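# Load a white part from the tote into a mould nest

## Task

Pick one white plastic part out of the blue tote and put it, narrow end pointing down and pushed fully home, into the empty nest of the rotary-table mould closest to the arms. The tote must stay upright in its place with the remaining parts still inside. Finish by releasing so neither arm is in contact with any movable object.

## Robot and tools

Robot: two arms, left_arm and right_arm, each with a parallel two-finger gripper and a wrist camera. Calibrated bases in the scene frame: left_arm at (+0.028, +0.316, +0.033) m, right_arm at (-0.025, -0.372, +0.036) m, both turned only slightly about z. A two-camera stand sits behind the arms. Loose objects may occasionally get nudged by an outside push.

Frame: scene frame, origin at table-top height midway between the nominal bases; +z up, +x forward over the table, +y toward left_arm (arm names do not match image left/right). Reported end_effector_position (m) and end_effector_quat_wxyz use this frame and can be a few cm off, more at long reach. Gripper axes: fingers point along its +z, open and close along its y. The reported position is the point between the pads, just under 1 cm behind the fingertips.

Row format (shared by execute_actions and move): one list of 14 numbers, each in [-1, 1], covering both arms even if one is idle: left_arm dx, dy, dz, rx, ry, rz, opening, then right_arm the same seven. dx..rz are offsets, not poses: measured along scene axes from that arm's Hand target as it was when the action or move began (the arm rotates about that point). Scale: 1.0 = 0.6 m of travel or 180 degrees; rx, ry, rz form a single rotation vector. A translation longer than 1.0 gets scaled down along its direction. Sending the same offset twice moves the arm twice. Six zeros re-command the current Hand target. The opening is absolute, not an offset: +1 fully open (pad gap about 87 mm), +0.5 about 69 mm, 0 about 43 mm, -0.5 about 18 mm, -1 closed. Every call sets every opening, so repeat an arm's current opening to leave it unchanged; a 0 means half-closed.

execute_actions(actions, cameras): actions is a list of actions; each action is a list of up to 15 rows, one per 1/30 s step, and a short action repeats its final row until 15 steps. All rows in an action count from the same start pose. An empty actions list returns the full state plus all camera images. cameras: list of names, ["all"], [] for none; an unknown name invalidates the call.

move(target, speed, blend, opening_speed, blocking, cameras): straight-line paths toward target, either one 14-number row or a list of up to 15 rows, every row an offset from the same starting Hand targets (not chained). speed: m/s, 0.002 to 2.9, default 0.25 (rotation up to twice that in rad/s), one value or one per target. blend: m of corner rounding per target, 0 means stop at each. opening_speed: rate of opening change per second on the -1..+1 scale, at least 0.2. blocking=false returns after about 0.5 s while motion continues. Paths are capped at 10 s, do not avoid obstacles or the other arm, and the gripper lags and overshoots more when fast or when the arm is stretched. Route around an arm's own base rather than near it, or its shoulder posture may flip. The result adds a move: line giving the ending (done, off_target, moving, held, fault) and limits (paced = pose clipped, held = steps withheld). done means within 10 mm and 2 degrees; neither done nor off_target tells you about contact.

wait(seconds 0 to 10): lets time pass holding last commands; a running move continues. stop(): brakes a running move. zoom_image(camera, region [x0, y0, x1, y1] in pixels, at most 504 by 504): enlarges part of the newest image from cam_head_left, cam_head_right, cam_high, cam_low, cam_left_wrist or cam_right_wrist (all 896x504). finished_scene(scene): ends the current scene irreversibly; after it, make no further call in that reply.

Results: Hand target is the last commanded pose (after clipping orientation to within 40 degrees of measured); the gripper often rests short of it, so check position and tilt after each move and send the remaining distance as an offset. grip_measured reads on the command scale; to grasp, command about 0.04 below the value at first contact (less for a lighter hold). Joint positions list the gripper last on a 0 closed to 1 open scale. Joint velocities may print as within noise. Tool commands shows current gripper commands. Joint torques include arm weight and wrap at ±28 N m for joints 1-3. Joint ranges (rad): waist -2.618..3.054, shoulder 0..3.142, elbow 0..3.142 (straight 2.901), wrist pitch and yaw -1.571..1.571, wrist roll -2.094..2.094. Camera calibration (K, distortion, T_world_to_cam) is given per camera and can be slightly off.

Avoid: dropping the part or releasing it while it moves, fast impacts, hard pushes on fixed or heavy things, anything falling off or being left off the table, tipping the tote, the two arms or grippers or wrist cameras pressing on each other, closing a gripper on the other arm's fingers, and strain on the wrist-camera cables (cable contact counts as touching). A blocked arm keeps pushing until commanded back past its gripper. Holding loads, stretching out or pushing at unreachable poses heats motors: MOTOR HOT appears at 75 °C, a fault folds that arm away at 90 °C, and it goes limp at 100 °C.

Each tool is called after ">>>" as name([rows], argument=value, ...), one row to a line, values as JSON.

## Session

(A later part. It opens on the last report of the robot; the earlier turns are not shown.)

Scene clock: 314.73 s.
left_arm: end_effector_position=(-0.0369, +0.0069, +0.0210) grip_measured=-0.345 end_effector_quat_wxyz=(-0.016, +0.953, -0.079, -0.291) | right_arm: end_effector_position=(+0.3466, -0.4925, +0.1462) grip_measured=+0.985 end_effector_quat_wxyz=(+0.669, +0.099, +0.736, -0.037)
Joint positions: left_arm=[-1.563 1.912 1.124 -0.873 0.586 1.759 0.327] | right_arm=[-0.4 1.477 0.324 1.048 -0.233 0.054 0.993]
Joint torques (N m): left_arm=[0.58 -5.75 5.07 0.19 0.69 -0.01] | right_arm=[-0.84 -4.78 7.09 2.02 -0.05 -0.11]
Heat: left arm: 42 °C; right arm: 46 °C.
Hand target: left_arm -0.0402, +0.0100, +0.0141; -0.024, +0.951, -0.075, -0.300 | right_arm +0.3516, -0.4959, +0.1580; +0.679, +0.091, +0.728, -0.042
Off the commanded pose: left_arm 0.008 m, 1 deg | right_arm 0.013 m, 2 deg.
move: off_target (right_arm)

>>> move(target=[0.0, 0.0, -0.0067, 0, 0, 0, -0.5, 0, 0, 0, 0, 0, 0, 1], speed=0.03, cameras=["cam_left_wrist", "cam_low"])

Scene clock: 324.90 s.
left_arm: end_effector_position=(-0.0369, +0.0066, +0.0173) grip_measured=-0.345 end_effector_quat_wxyz=(-0.016, +0.953, -0.079, -0.291) | right_arm: end_effector_position=(+0.3466, -0.4925, +0.1462) grip_measured=+0.985 end_effector_quat_wxyz=(+0.669, +0.099, +0.736, -0.037)
Joint positions: left_arm=[-1.563 1.92 1.118 -0.858 0.586 1.759 0.327] | right_arm=[-0.4 1.477 0.324 1.048 -0.233 0.054 0.993]
Joint torques (N m): left_arm=[0.57 -5.74 4.98 0.18 0.68 -0.01] | right_arm=[-0.85 -4.72 7.04 2.06 -0.07 -0.11]
Heat: left arm: 42 °C; right arm: 46 °C.
Hand target: left_arm -0.0402, +0.0099, +0.0101; -0.024, +0.951, -0.075, -0.300 | right_arm +0.3516, -0.4959, +0.1580; +0.679, +0.091, +0.728, -0.042
Off the commanded pose: left_arm 0.009 m, 1 deg | right_arm 0.013 m, 2 deg.
move: off_target (right_arm)
camera_calibration:
cam_left_wrist: T_world_to_cam=[[0.15889, 0.98728, -0.00572327, -0.00388035], [0.946826, -0.150731, 0.284255, 0.0527712], [0.279777, -0.0505842, -0.958732, 0.165745], [0, 0, 0, 1]] pos_world=[-0.09572, 0.0201693, 0.143882]
Images, in order (width x height): cam_low 896x504, cam_left_wrist 896x504.

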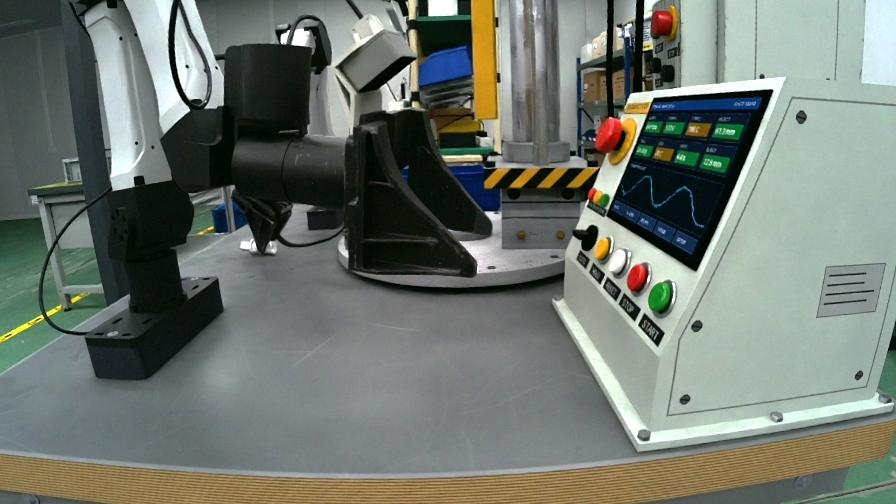

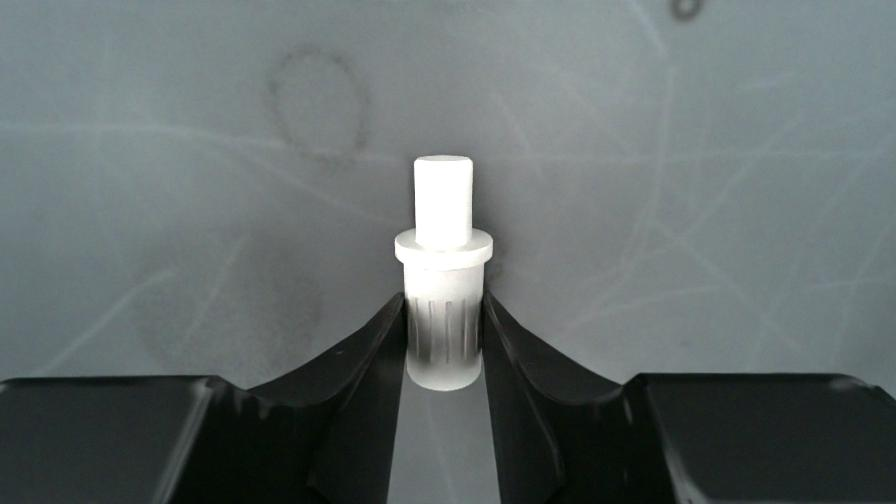

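>>> move(target=[0.0, 0.0, -0.005, 0, 0, 0, -0.5, 0, 0, 0, 0, 0, 0, 1], speed=0.03, cameras=["cam_left_wrist", "cam_low"])

>>> zoom_image(camera="cam_low", region=[220, 190, 310, 270])

Scene clock: 329.73 s.
left_arm: end_effector_position=(-0.0369, +0.0048, +0.0160) grip_measured=-0.345 end_effector_quat_wxyz=(-0.013, +0.953, -0.080, -0.291) | right_arm: end_effector_position=(+0.3466, -0.4925, +0.1462) grip_measured=+0.985 end_effector_quat_wxyz=(+0.669, +0.099, +0.736, -0.037)
Joint positions: left_arm=[-1.563 1.924 1.118 -0.848 0.587 1.759 0.327] | right_arm=[-0.4 1.477 0.324 1.048 -0.233 0.054 0.993]
Joint torques (N m): left_arm=[0.55 -5.61 4.52 0.22 0.68 -0.01] | right_arm=[-0.8 -4.75 7.05 2.04 -0.06 -0.11]
Heat: left arm: 42 °C; right arm: 46 °C.
Hand target: left_arm -0.0401, +0.0099, +0.0070; -0.024, +0.951, -0.076, -0.300 | right_arm +0.3516, -0.4959, +0.1580; +0.679, +0.091, +0.728, -0.042
Off the commanded pose: left_arm 0.011 m, 2 deg | right_arm 0.013 m, 2 deg.
move: off_target (left_arm, right_arm)
camera_calibration:
cam_left_wrist: T_world_to_cam=[[0.158841, 0.987242, -0.0110658, -0.00201295], [0.946955, -0.149168, 0.284648, 0.0528994], [0.279366, -0.0556926, -0.958568, 0.164476], [0, 0, 0, 1]] pos_world=[-0.0957225, 0.0190383, 0.142581]
Images, in order (width x height): cam_low 896x504, cam_left_wrist 896x504.

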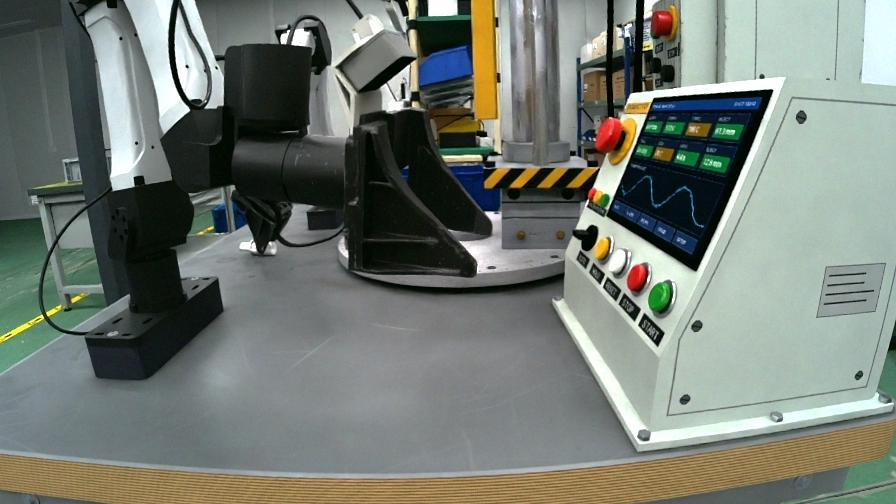

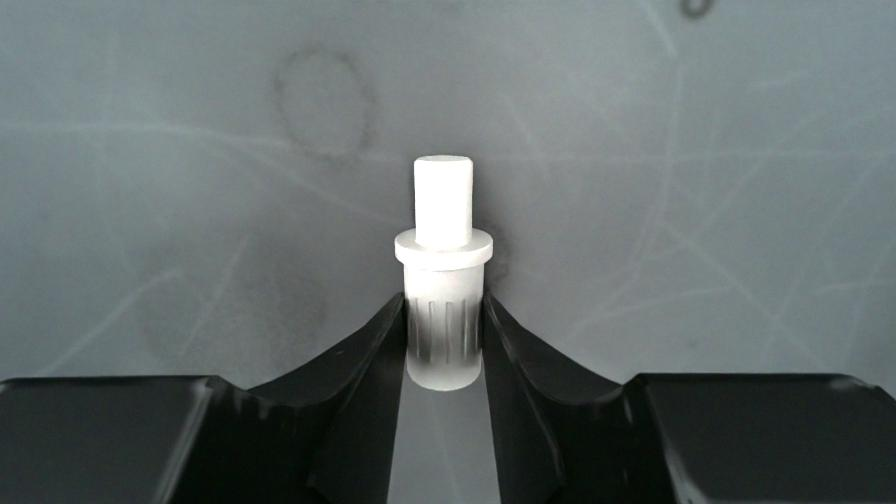

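Scaled by 5.600 from the camera's 896x504 image, which has a finer 1280x720 frame.

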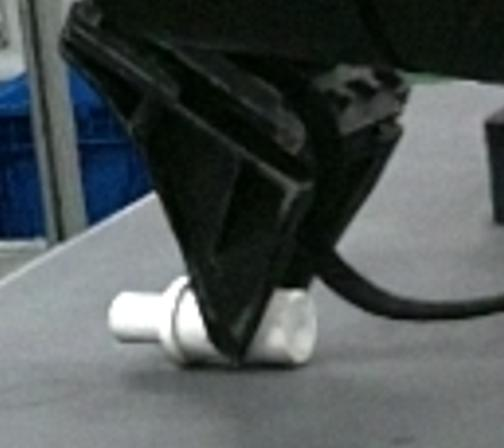

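>>> move([
  [0.0, -0.003, 0.0092, 0, 0, 0, -0.5, 0, 0, 0, 0, 0, 0, 1],
  [0.0, -0.003, 0.0092, 0, 0, 0, 0.1, 0, 0, 0, 0, 0, 0, 1],
], speed=0.03, opening_speed=0.4, cameras=["cam_left_wrist", "cam_low"])

Scene clock: 336.93 s.
left_arm: end_effector_position=(-0.0369, +0.0049, +0.0160) grip_measured=+0.100 end_effector_quat_wxyz=(-0.014, +0.953, -0.080, -0.291) | right_arm: end_effector_position=(+0.3466, -0.4925, +0.1462) grip_measured=+0.985 end_effector_quat_wxyz=(+0.669, +0.099, +0.736, -0.037)
Joint positions: left_arm=[-1.563 1.924 1.118 -0.849 0.587 1.758 0.55] | right_arm=[-0.4 1.477 0.324 1.048 -0.233 0.054 0.993]
Joint torques (N m): left_arm=[0.55 -6 6.2 0.01 0.68 -0.02] | right_arm=[-0.85 -4.7 6.94 2.04 -0.06 -0.11]
Heat: left arm: 41 °C; right arm: 46 °C.
Hand target: left_arm -0.0401, +0.0082, +0.0126; -0.024, +0.951, -0.075, -0.300 | right_arm +0.3516, -0.4959, +0.1580; +0.679, +0.091, +0.728, -0.042
Off the commanded pose: left_arm 0.006 m, 2 deg | right_arm 0.013 m, 2 deg.
move: off_target (right_arm)
camera_calibration:
cam_left_wrist: T_world_to_cam=[[0.15858, 0.98729, -0.0105278, -0.00211883], [0.946997, -0.149074, 0.28456, 0.0529146], [0.279374, -0.0550953, -0.9586, 0.16447], [0, 0, 0, 1]] pos_world=[-0.0957226, 0.0190416, 0.142581]
Images, in order (width x height): cam_low 896x504, cam_left_wrist 896x504.

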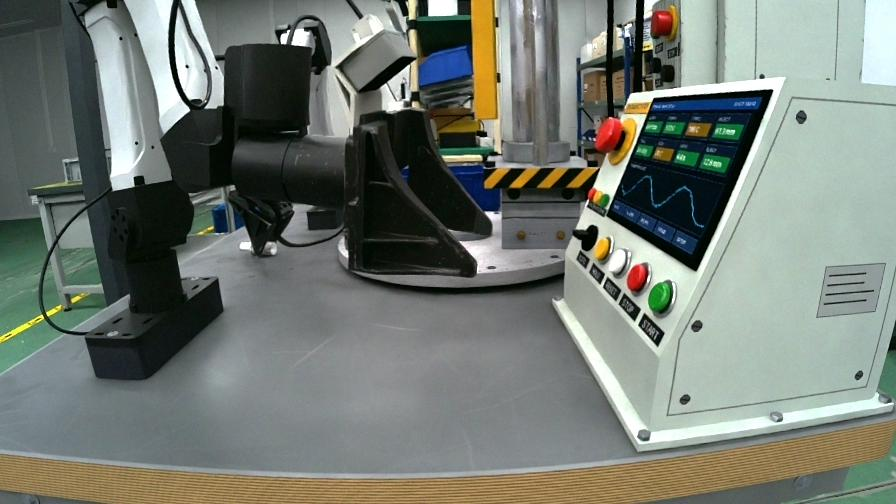

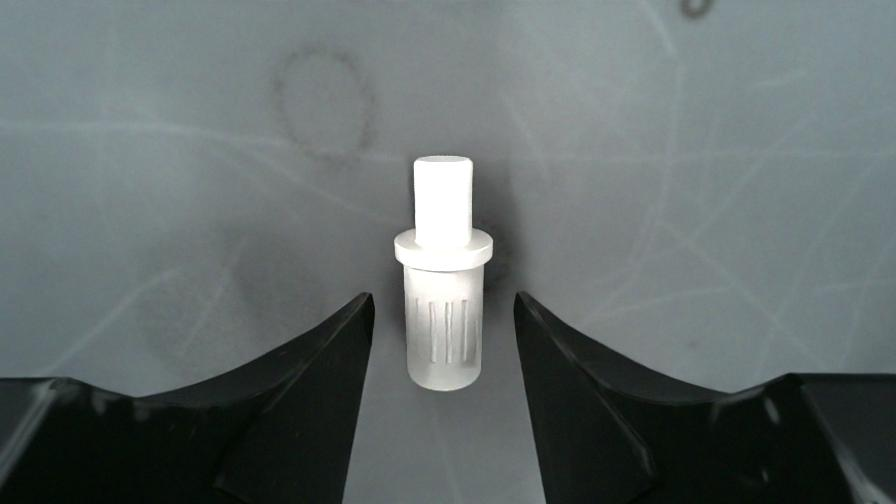

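>>> move([
  [0, 0, 0.1833, 0, 0, 0, 0.1, 0, 0, 0, 0, 0, 0, 1],
  [0.0083, -0.005, 0.225, 0.1266, -0.1742, 0.4830, 0.1, 0, 0, 0, 0, 0, 0, 1],
  [0.021, -0.007, 0.15, 0.362, -0.0573, 0.9304, 0.1, 0, 0, 0, 0, 0, 0, 1],
], speed=[0.12, 0.35, 0.35], blend=[0.02, 0.03, 0], cameras=["cam_left_wrist", "cam_high", "cam_low", "cam_head_right"])

Scene clock: 380.93 s.
left_arm: end_effector_position=(-0.0274, +0.0052, +0.0948) grip_measured=+0.100 end_effector_quat_wxyz=(-0.067, +0.087, +0.994, +0.021) | right_arm: end_effector_position=(+0.3466, -0.4925, +0.1462) grip_measured=+0.985 end_effector_quat_wxyz=(+0.669, +0.099, +0.736, -0.037)
Joint positions: left_arm=[-1.533 1.832 1.333 -1.13 0.128 -1.367 0.55] | right_arm=[-0.4 1.477 0.324 1.048 -0.233 0.054 0.993]
Joint torques (N m): left_arm=[1.11 -9.83 5.65 0.26 0.22 -0.11] | right_arm=[-0.85 -4.79 7.12 2.06 -0.06 -0.14]
Heat: left arm: 42 °C; right arm: 46 °C.
Hand target: left_arm -0.0275, +0.0040, +0.1026; -0.070, +0.079, +0.994, +0.005 | right_arm +0.3516, -0.4959, +0.1580; +0.679, +0.091, +0.728, -0.042
Off the commanded pose: left_arm 0.008 m, 2 deg | right_arm 0.013 m, 2 deg.
move: off_target (right_arm)
camera_calibration:
cam_left_wrist: T_world_to_cam=[[-0.168826, -0.985355, -0.0239304, -0.000635907], [-0.522014, 0.0687925, 0.850158, -0.073509], [-0.836061, 0.156021, -0.525983, 0.16474], [0, 0, 0, 1]] pos_world=[0.0992531, -0.0212727, 0.14913]
Images, in order (width x height): cam_head_right 896x504, cam_high 896x504, cam_low 896x504, cam_left_wrist 896x504.

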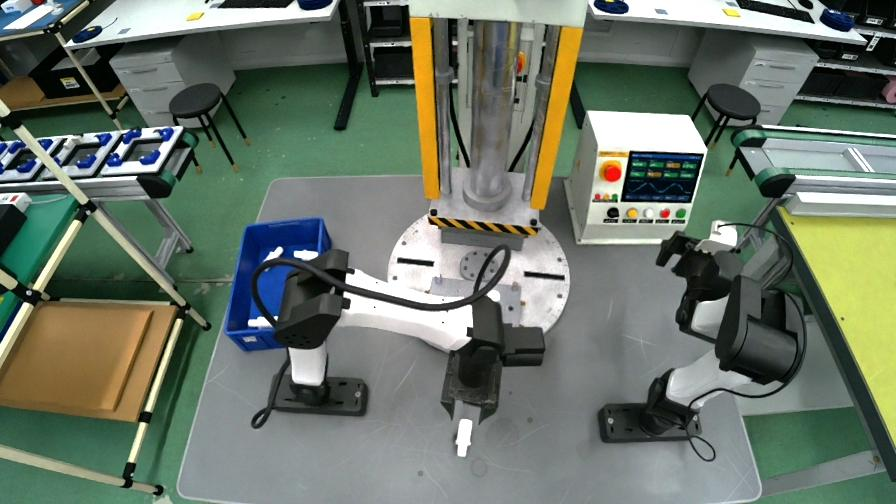

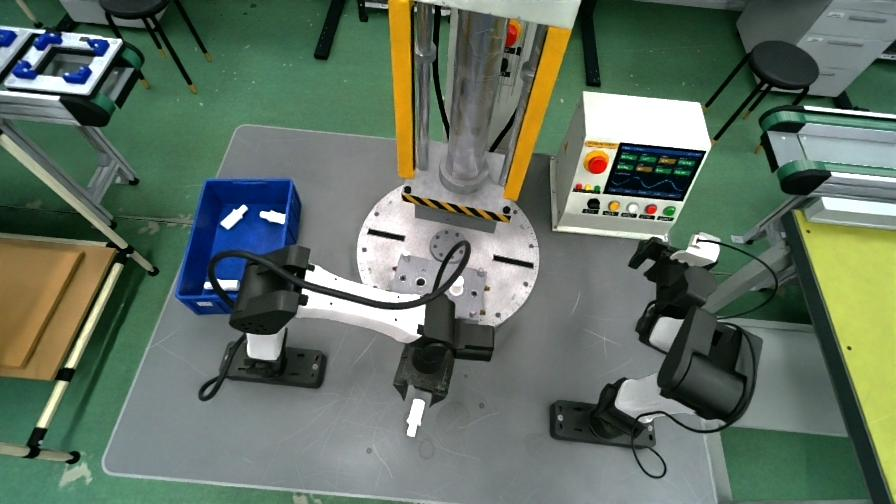

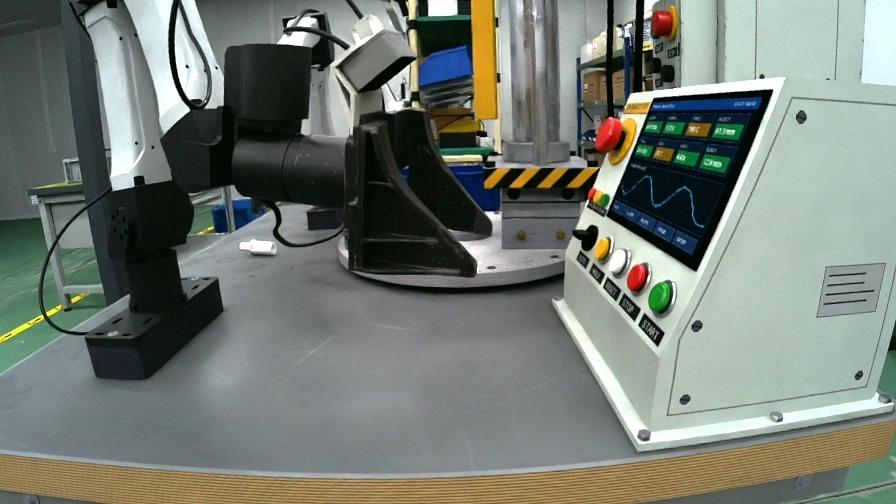

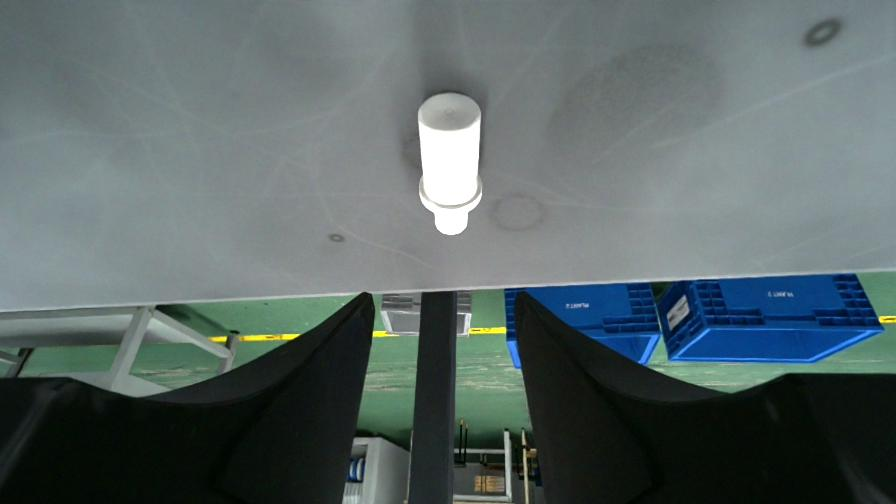

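>>> move(target=[0.0, 0.0, -0.1, -0.0094, 0.0016, 0.0013, 0.1, 0, 0, 0, 0, 0, 0, 1], speed=0.12, cameras=["cam_left_wrist", "cam_low"])

Scene clock: 408.80 s.
left_arm: end_effector_position=(-0.0284, +0.0020, +0.0501) grip_measured=+0.100 end_effector_quat_wxyz=(-0.065, +0.089, +0.994, -0.019) | right_arm: end_effector_position=(+0.3465, -0.4925, +0.1461) grip_measured=+0.985 end_effector_quat_wxyz=(+0.669, +0.099, +0.736, -0.037)
Joint positions: left_arm=[-1.533 1.83 1.145 -0.862 0.134 -1.369 0.55] | right_arm=[-0.4 1.477 0.324 1.048 -0.233 0.054 0.993]
Joint torques (N m): left_arm=[1.39 -5.57 5.57 0.44 0.22 -0.1] | right_arm=[-0.81 -4.82 6.99 2.02 -0.07 -0.15]
Motor temperatures (°C): left_arm=[28 41 41 29 28 29 29] | right_arm=[29 36 46 41 27 28 31]
Heat: left arm: 41 °C; right arm: 46 °C.
Hand target: left_arm -0.0276, +0.0040, +0.0425; -0.071, +0.078, +0.994, -0.010 | right_arm +0.3516, -0.4958, +0.1580; +0.679, +0.091, +0.728, -0.042
Off the commanded pose: left_arm 0.008 m, 2 deg | right_arm 0.013 m, 2 deg.
move: off_target (right_arm)
camera_calibration:
cam_left_wrist: T_world_to_cam=[[-0.166737, -0.984345, 0.0571317, -0.00901325], [-0.518533, 0.136822, 0.84404, -0.0355188], [-0.838643, 0.111108, -0.533228, 0.141246], [0, 0, 0, 1]] pos_world=[0.0985348, -0.019706, 0.105811]
Images, in order (width x height): cam_low 896x504, cam_left_wrist 896x504.

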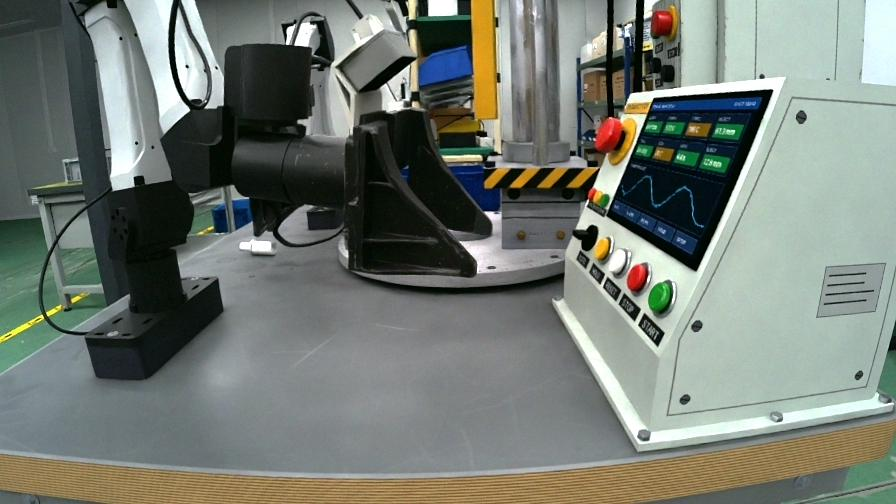

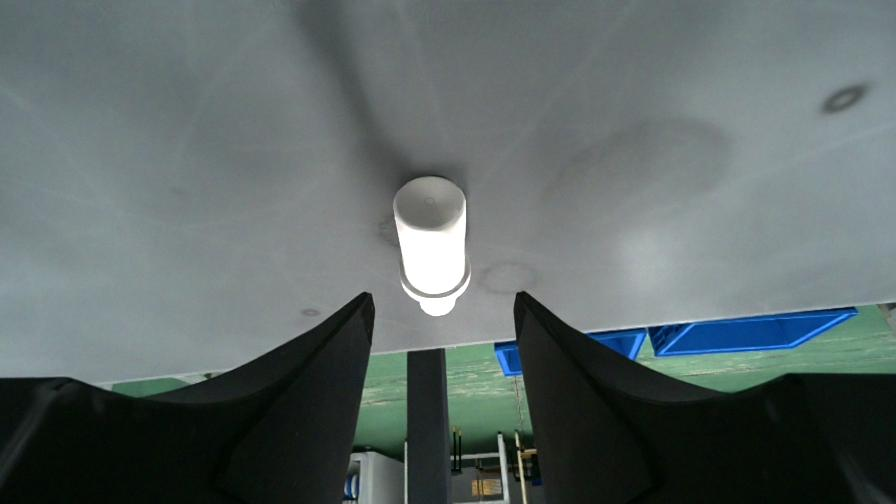

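>>> move(target=[0.001, 0.0025, -0.0083, 0.0098, -0.0017, -0.0014, 0.1, 0, 0, 0, 0, 0, 0, 1], speed=0.08, cameras=["cam_left_wrist"])

Scene clock: 422.60 s.
left_arm: end_effector_position=(-0.0285, +0.0048, +0.0417) grip_measured=+0.100 end_effector_quat_wxyz=(-0.067, +0.088, +0.994, -0.005) | right_arm: end_effector_position=(+0.3465, -0.4925, +0.1461) grip_measured=+0.985 end_effector_quat_wxyz=(+0.669, +0.099, +0.736, -0.037)
Joint positions: left_arm=[-1.533 1.859 1.145 -0.861 0.134 -1.369 0.55] | right_arm=[-0.4 1.477 0.324 1.048 -0.233 0.054 0.993]
Joint torques (N m): left_arm=[1.28 -5.6 7.17 0.17 0.15 -0.08] | right_arm=[-0.81 -4.77 7.02 2.02 -0.08 -0.11]
Heat: left arm: 41 °C; right arm: 46 °C.
Hand target: left_arm -0.0270, +0.0055, +0.0376; -0.070, +0.079, +0.994, +0.005 | right_arm +0.3516, -0.4958, +0.1580; +0.679, +0.091, +0.728, -0.042
Off the commanded pose: left_arm 0.004 m, 2 deg | right_arm 0.013 m, 2 deg.
move: off_target (right_arm)
camera_calibration:
cam_left_wrist: T_world_to_cam=[[-0.166736, -0.985573, 0.0290607, -0.00462094], [-0.517891, 0.112619, 0.848001, -0.0288778], [-0.83904, 0.126342, -0.529197, 0.136058], [0, 0, 0, 1]] pos_world=[0.0984318, -0.0184919, 0.0966241]
Images, in order (width x height): cam_left_wrist 896x504.

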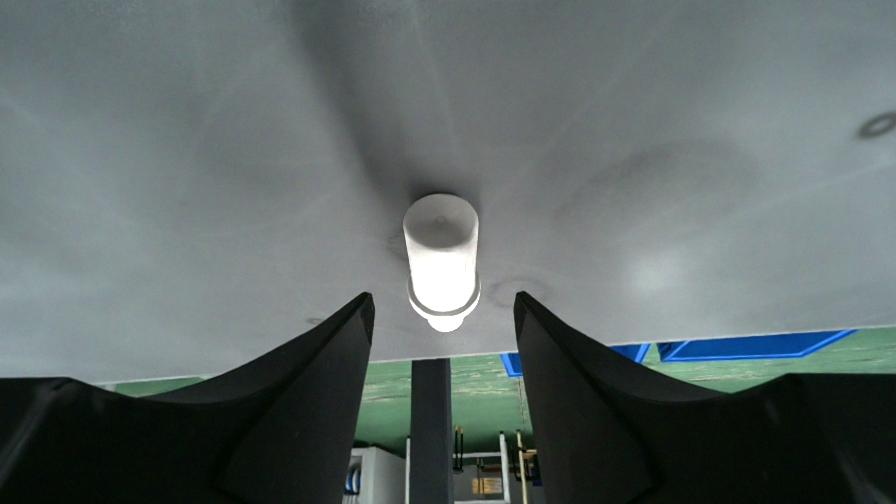

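>>> move(target=[0.0, 0.0, -0.0333, 0, 0, 0, 0.1, 0, 0, 0, 0, 0, 0, 1], speed=0.06, cameras=["cam_left_wrist", "cam_low"])

>>> zoom_image(camera="cam_low", region=[220, 190, 310, 270])

Scene clock: 429.73 s.
left_arm: end_effector_position=(-0.0284, +0.0028, +0.0255) grip_measured=+0.100 end_effector_quat_wxyz=(-0.067, +0.088, +0.994, -0.004) | right_arm: end_effector_position=(+0.3465, -0.4925, +0.1461) grip_measured=+0.985 end_effector_quat_wxyz=(+0.669, +0.099, +0.736, -0.037)
Joint positions: left_arm=[-1.533 1.898 1.124 -0.805 0.134 -1.369 0.55] | right_arm=[-0.4 1.477 0.324 1.048 -0.233 0.054 0.993]
Joint torques (N m): left_arm=[1.25 -5.78 5.3 0.34 0.15 -0.08] | right_arm=[-0.92 -4.81 7.04 2.07 -0.05 -0.13]
Heat: left arm: 42 °C; right arm: 46 °C.
Hand target: left_arm -0.0270, +0.0056, +0.0176; -0.070, +0.079, +0.994, +0.006 | right_arm +0.3516, -0.4958, +0.1580; +0.679, +0.091, +0.728, -0.042
Off the commanded pose: left_arm 0.008 m, 2 deg | right_arm 0.013 m, 2 deg.
move: off_target (right_arm)
camera_calibration:
cam_left_wrist: T_world_to_cam=[[-0.166723, -0.98565, 0.0264064, -0.00598217], [-0.517877, 0.110326, 0.848311, -0.0149277], [-0.839051, 0.127757, -0.528839, 0.127835], [0, 0, 0, 1]] pos_world=[0.0985317, -0.0205812, 0.0804253]
Images, in order (width x height): cam_low 896x504, cam_left_wrist 896x504.

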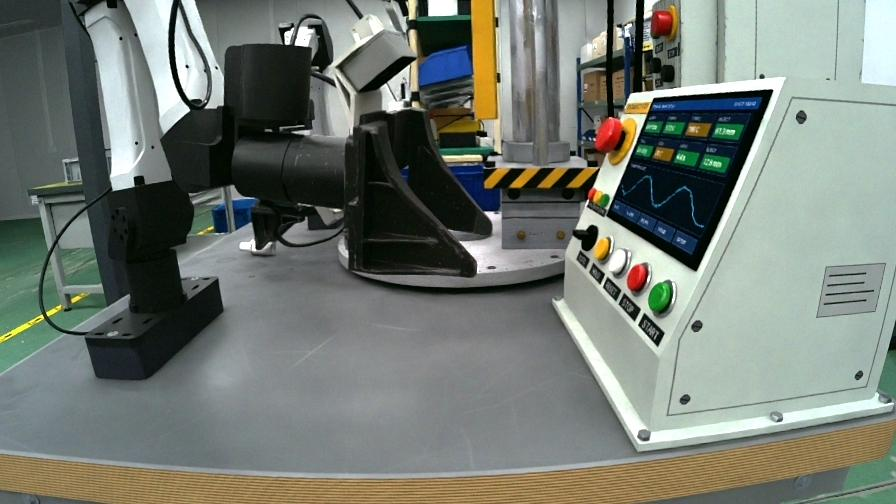

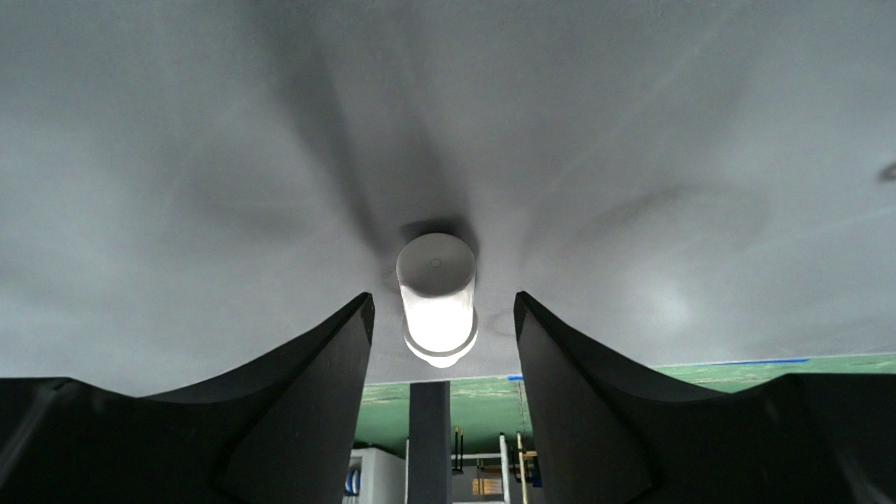

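Scaled by 5.600 from the camera's 896x504 image, which has a finer 1280x720 frame.

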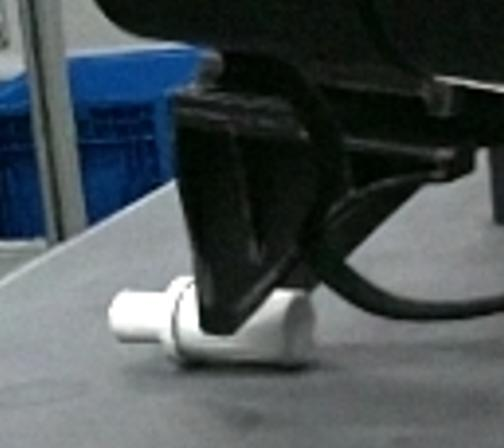

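>>> move(target=[-0.0047, 0.0053, -0.0133, 0, 0, 0, 0.1, 0, 0, 0, 0, 0, 0, 1], speed=0.05, cameras=["cam_left_wrist", "cam_low"])

>>> zoom_image(camera="cam_low", region=[220, 190, 310, 270])

Scene clock: 492.77 s.
left_arm: end_effector_position=(-0.0285, +0.0042, +0.0195) grip_measured=+0.100 end_effector_quat_wxyz=(-0.066, +0.085, +0.994, -0.008) | right_arm: end_effector_position=(+0.3465, -0.4925, +0.1461) grip_measured=+0.985 end_effector_quat_wxyz=(+0.669, +0.099, +0.736, -0.037)
Joint positions: left_arm=[-1.533 1.898 1.096 -0.769 0.134 -1.374 0.55] | right_arm=[-0.4 1.477 0.324 1.048 -0.233 0.054 0.993]
Joint torques (N m): left_arm=[0.57 -5.31 5.12 0.37 0.15 -0.11] | right_arm=[-0.87 -4.82 6.99 2.04 -0.05 -0.13]
Motor temperatures (°C): left_arm=[28 36 41 28 28 29 28] | right_arm=[29 36 46 42 27 28 31]
Heat: left arm: 41 °C; right arm: 46 °C.
Hand target: left_arm -0.0298, +0.0086, +0.0097; -0.070, +0.079, +0.994, +0.005 | right_arm +0.3516, -0.4958, +0.1580; +0.679, +0.091, +0.728, -0.042
Off the commanded pose: left_arm 0.011 m, 2 deg | right_arm 0.013 m, 2 deg.
move: off_target (left_arm, right_arm)
camera_calibration:
cam_left_wrist: T_world_to_cam=[[-0.16153, -0.986281, 0.034018, -0.00440665], [-0.518626, 0.114165, 0.847345, -0.00998599], [-0.839604, 0.119229, -0.529953, 0.12437], [0, 0, 0, 1]] pos_world=[0.0985304, -0.0180346, 0.0745214]
Images, in order (width x height): cam_low 896x504, cam_left_wrist 896x504.

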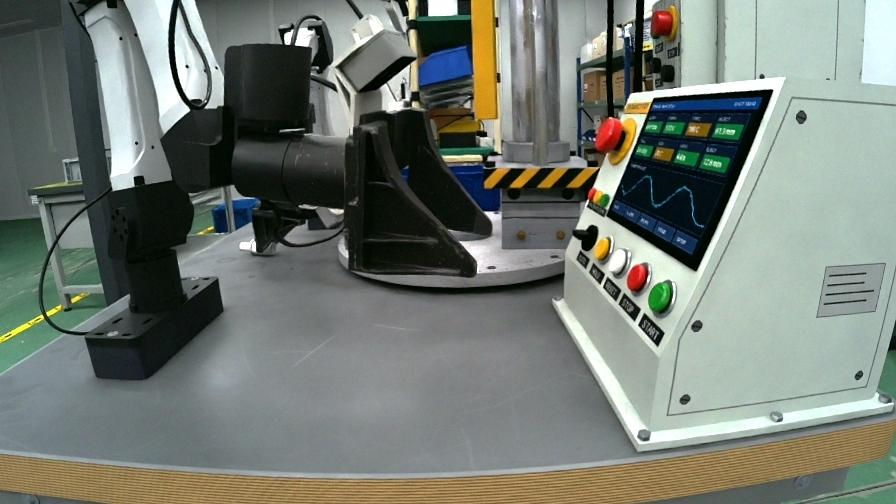

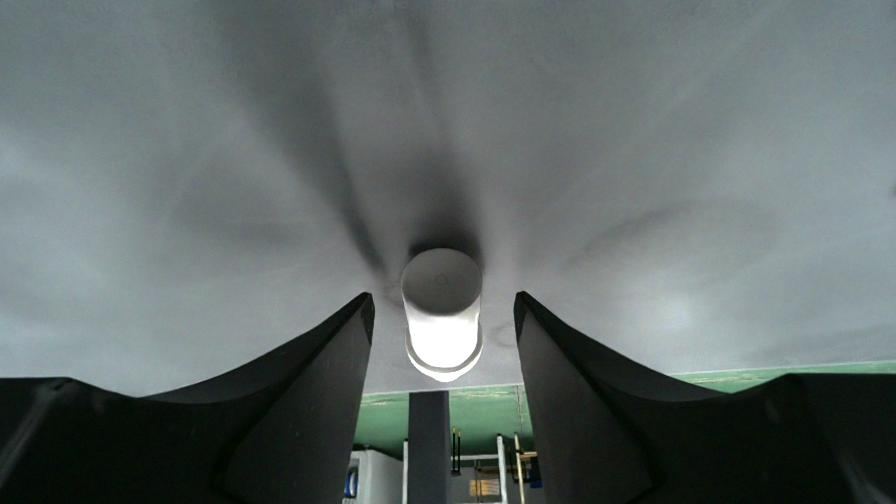

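Scaled by 5.600 from the camera's 896x504 image, which has a finer 1280x720 frame.

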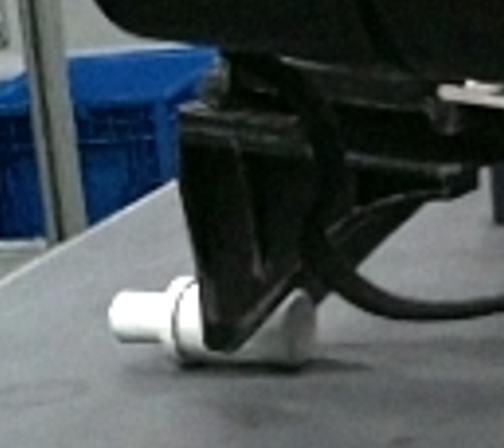

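>>> move([
  [-0.002, 0.0017, -0.0067, 0, 0, 0, 0.1, 0, 0, 0, 0, 0, 0, 1],
  [-0.002, 0.0017, -0.0067, 0, 0, 0, -0.5, 0, 0, 0, 0, 0, 0, 1],
], speed=0.04, opening_speed=0.4, cameras=["cam_left_wrist", "cam_low"])

>>> zoom_image(camera="cam_low", region=[220, 190, 310, 270])

Scene clock: 504.10 s.
left_arm: end_effector_position=(-0.0286, +0.0054, +0.0140) grip_measured=-0.344 end_effector_quat_wxyz=(-0.067, +0.083, +0.994, -0.006) | right_arm: end_effector_position=(+0.3465, -0.4925, +0.1461) grip_measured=+0.985 end_effector_quat_wxyz=(+0.669, +0.099, +0.736, -0.037)
Joint positions: left_arm=[-1.533 1.908 1.085 -0.751 0.134 -1.378 0.328] | right_arm=[-0.4 1.477 0.324 1.048 -0.233 0.054 0.993]
Joint torques (N m): left_arm=[0.31 -5.68 5.04 0.36 0.16 -0.11] | right_arm=[-0.88 -4.67 7.04 2.06 -0.08 -0.14]
Heat: left arm: 40 °C; right arm: 46 °C.
Hand target: left_arm -0.0310, +0.0097, +0.0057; -0.070, +0.079, +0.994, +0.005 | right_arm +0.3516, -0.4958, +0.1580; +0.679, +0.091, +0.728, -0.042
Off the commanded pose: left_arm 0.010 m, 1 deg | right_arm 0.013 m, 2 deg.
move: off_target (right_arm)
camera_calibration:
cam_left_wrist: T_world_to_cam=[[-0.15776, -0.987031, 0.0297058, -0.00290847], [-0.518919, 0.108459, 0.847915, -0.005542], [-0.84014, 0.118352, -0.5293, 0.121364], [0, 0, 0, 1]] pos_world=[0.0986284, -0.0166334, 0.0690237]
Images, in order (width x height): cam_low 896x504, cam_left_wrist 896x504.

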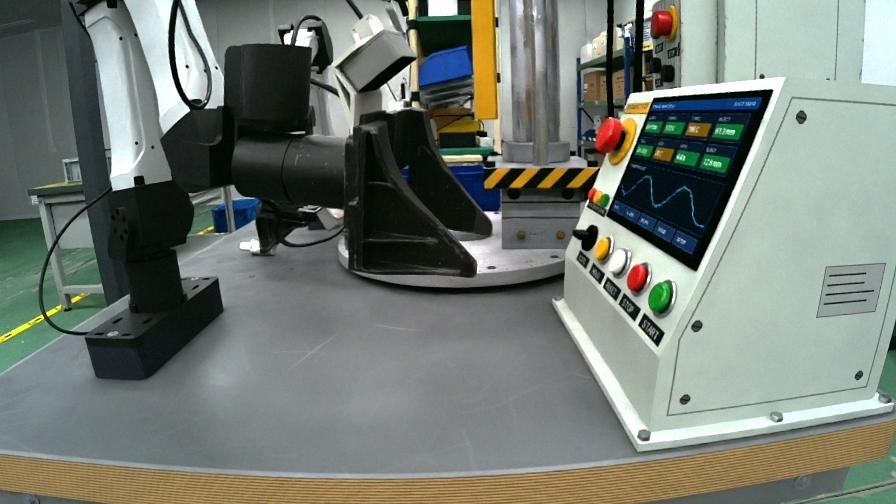

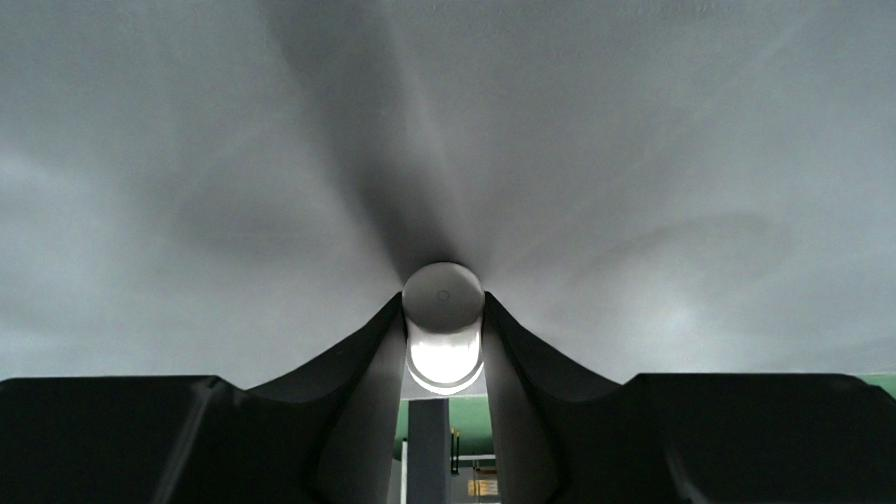

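Scaled by 5.600 from the camera's 896x504 image, which has a finer 1280x720 frame.

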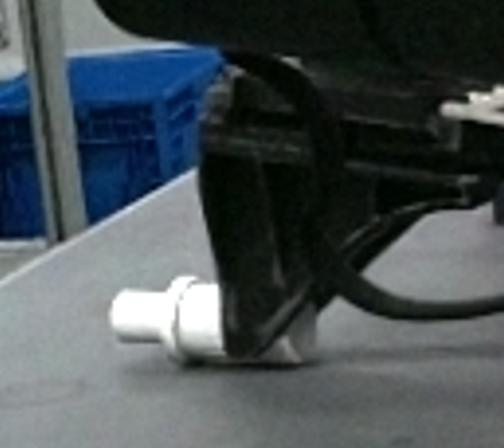

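>>> move([
  [0, 0, 0.05, 0, 0, 0, -0.5, 0, 0, 0, 0, 0, 0, 1],
  [0, 0, 0.2238, 0, 0, 0, -0.5, 0, 0, 0, 0, 0, 0, 1],
  [0.1517, -0.0328, 0.3238, -0.0041, -0.0047, -0.3938, -0.5, 0, 0, 0, 0, 0, 0, 1],
], speed=[0.05, 0.2, 0.3], blend=[0.01, 0.04, 0], cameras=["cam_left_wrist", "cam_high", "cam_head_right"])

Scene clock: 552.67 s.
left_arm: end_effector_position=(+0.0551, -0.0080, +0.1950) grip_measured=-0.344 end_effector_quat_wxyz=(-0.015, +0.639, +0.769, -0.001) | right_arm: end_effector_position=(+0.3465, -0.4925, +0.1461) grip_measured=+0.985 end_effector_quat_wxyz=(+0.669, +0.099, +0.736, -0.037)
Joint positions: left_arm=[-1.452 1.983 1.965 -1.573 0.023 -0.076 0.328] | right_arm=[-0.4 1.477 0.324 1.048 -0.233 0.054 0.993]
Joint torques (N m): left_arm=[1.21 -8.12 9.37 0.16 0 0.11] | right_arm=[-0.79 -4.66 7.1 2.04 -0.05 -0.14]
Heat: left arm: 41 °C; right arm: 47 °C.
Hand target: left_arm +0.0601, -0.0100, +0.1999; -0.046, +0.641, +0.765, +0.039 | right_arm +0.3516, -0.4958, +0.1580; +0.679, +0.091, +0.728, -0.042
Off the commanded pose: left_arm 0.007 m, 6 deg | right_arm 0.013 m, 2 deg.
joint sent to its limit (left arm) — joint 4 (wrist pitch), lower limit. The joint targets are off in orientation, not in position.
move: off_target (left_arm, right_arm)
camera_calibration:
cam_left_wrist: T_world_to_cam=[[-0.981617, -0.188717, 0.0285448, 0.0436066], [-0.0949746, 0.612689, 0.784597, -0.121128], [-0.165556, 0.767462, -0.619349, 0.27462], [0, 0, 0, 1]] pos_world=[0.0767658, -0.128317, 0.263878]
Images, in order (width x height): cam_head_right 896x504, cam_high 896x504, cam_left_wrist 896x504.

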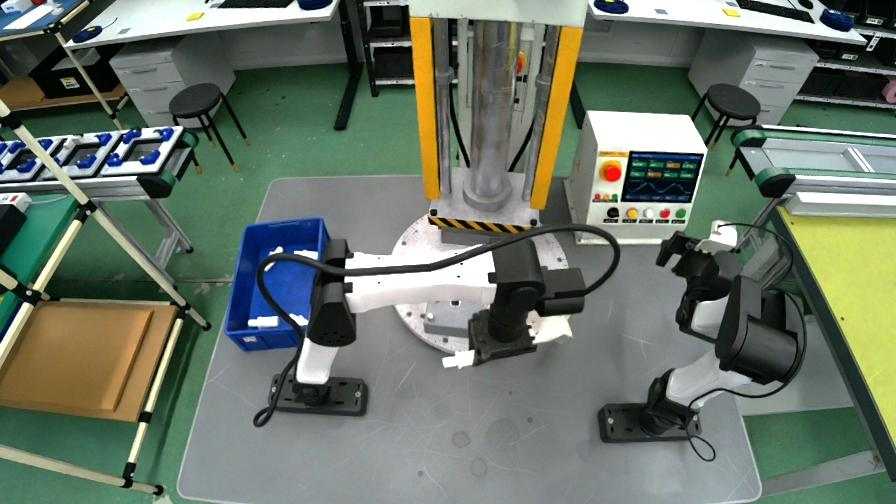

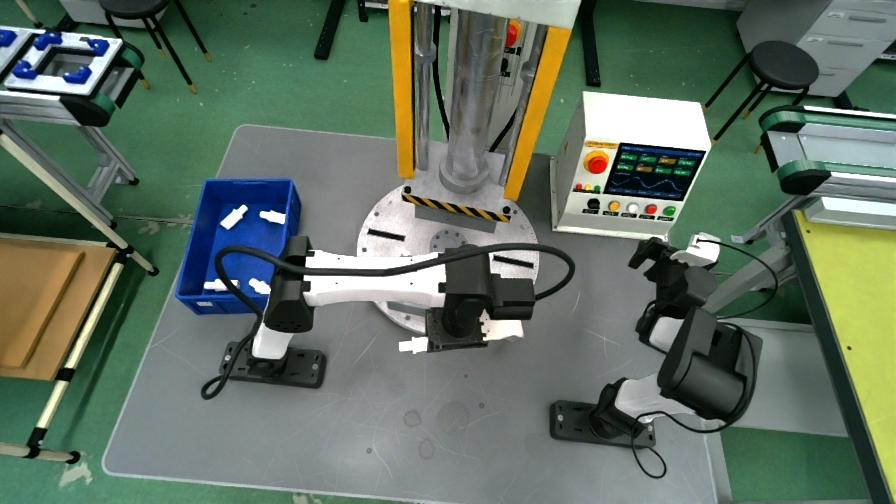

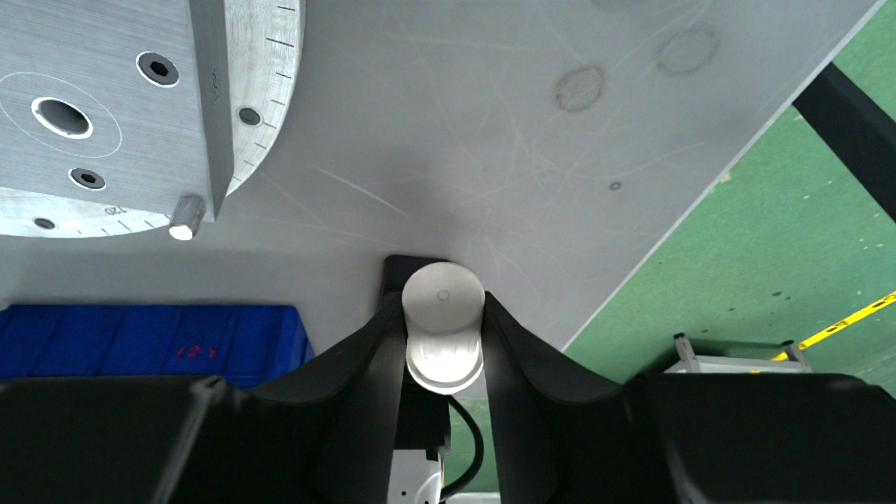

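>>> move([
  [0.0998,0.05,0.0335,-0.2583,-0.0363,-0.0215,-0.5,0,0,0,0,0,0,1],
  [0.2165,0.15,0.0835,-0.5165,-0.0272,-0.0604,-0.5,0,0,0,0,0,0,1],
  [0.2882,0.1,0.0085,-0.5211,-0.0002,-0.0857,-0.5,0,0,0,0,0,0,1],
], speed=0.3, blend=[0.05,0.05,0], cameras=["cam_head_right","cam_high","cam_left_wrist"])

Scene clock: 591.93 s.
left_arm: end_effector_position=(+0.2376, +0.0519, +0.2096) grip_measured=-0.344 end_effector_quat_wxyz=(+0.446, +0.556, +0.475, -0.517) | right_arm: end_effector_position=(+0.3465, -0.4925, +0.1461) grip_measured=+0.985 end_effector_quat_wxyz=(+0.669, +0.099, +0.736, -0.037)
Joint positions: left_arm=[-0.367 1.344 0.615 0.43 1.334 0.295 0.328] | right_arm=[-0.4 1.477 0.324 1.048 -0.233 0.054 0.993]
Joint torques (N m): left_arm=[-0.05 -2.97 6.48 1.57 0.43 0.02] | right_arm=[-0.8 -4.79 7.08 2.06 -0.03 -0.11]
Heat: left arm: 44 °C; right arm: 47 °C.
Hand target: left_arm +0.2330, +0.0500, +0.2050; +0.440, +0.558, +0.468, -0.524 | right_arm +0.3516, -0.4958, +0.1580; +0.679, +0.091, +0.728, -0.042
Off the commanded pose: left_arm 0.007 m, 1 deg | right_arm 0.013 m, 2 deg.
move: off_target (right_arm); blend cut to 0.0346 m at target 2
camera_calibration:
cam_left_wrist: T_world_to_cam=[[-0.987258, 0.159111, 0.00232455, 0.222405], [0.128034, 0.802939, -0.582148, 0.0716767], [-0.0944924, -0.574433, -0.813079, 0.361189], [0, 0, 0, 1]] pos_world=[0.244524, 0.11454, 0.334885]
Images, in order (width x height): cam_head_right 896x504, cam_high 896x504, cam_left_wrist 896x504.

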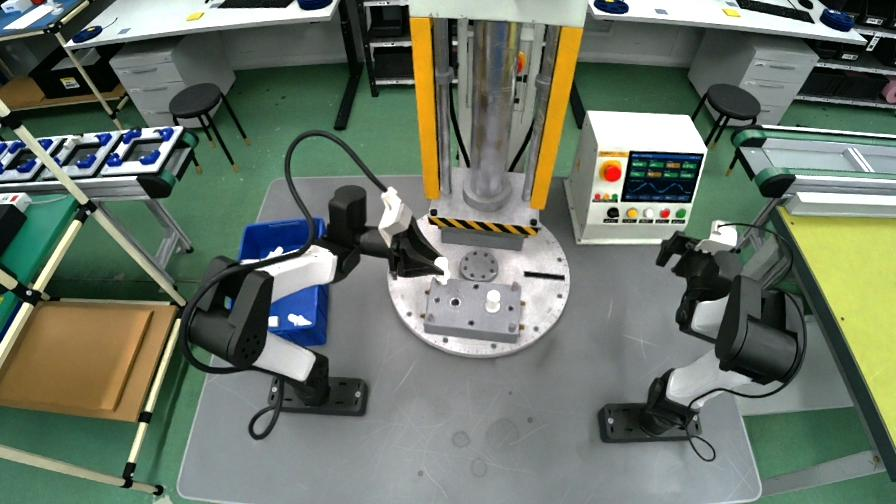

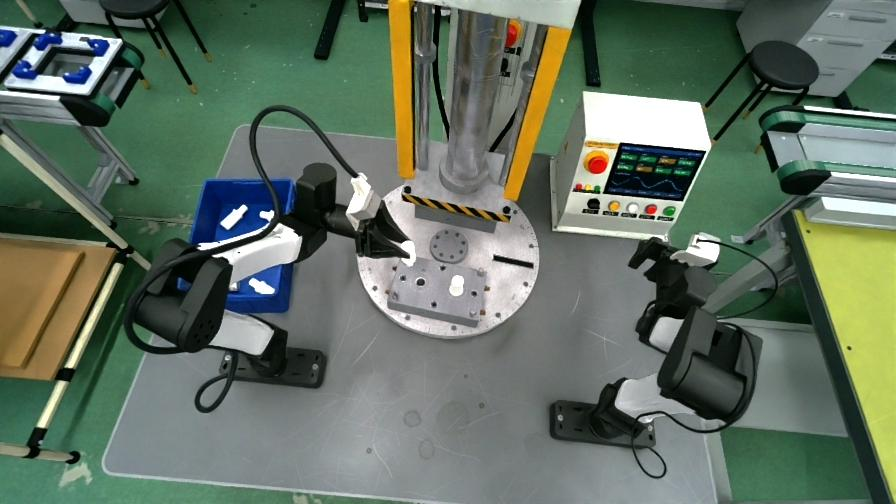

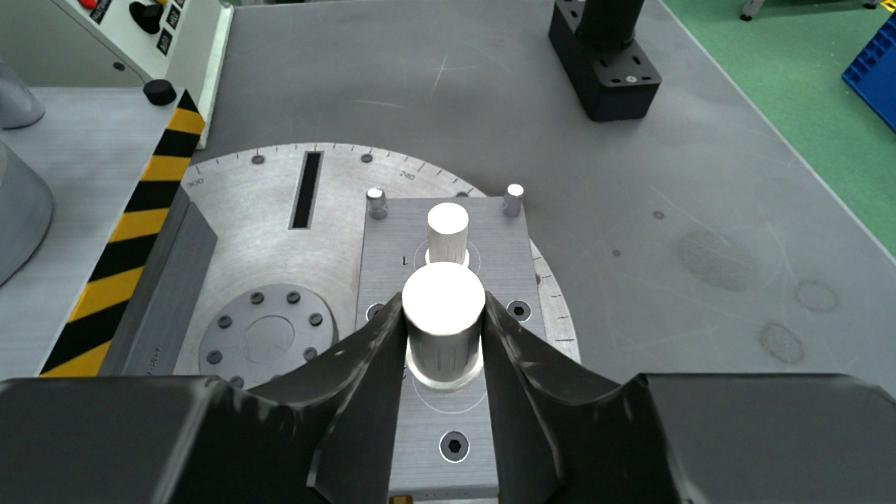

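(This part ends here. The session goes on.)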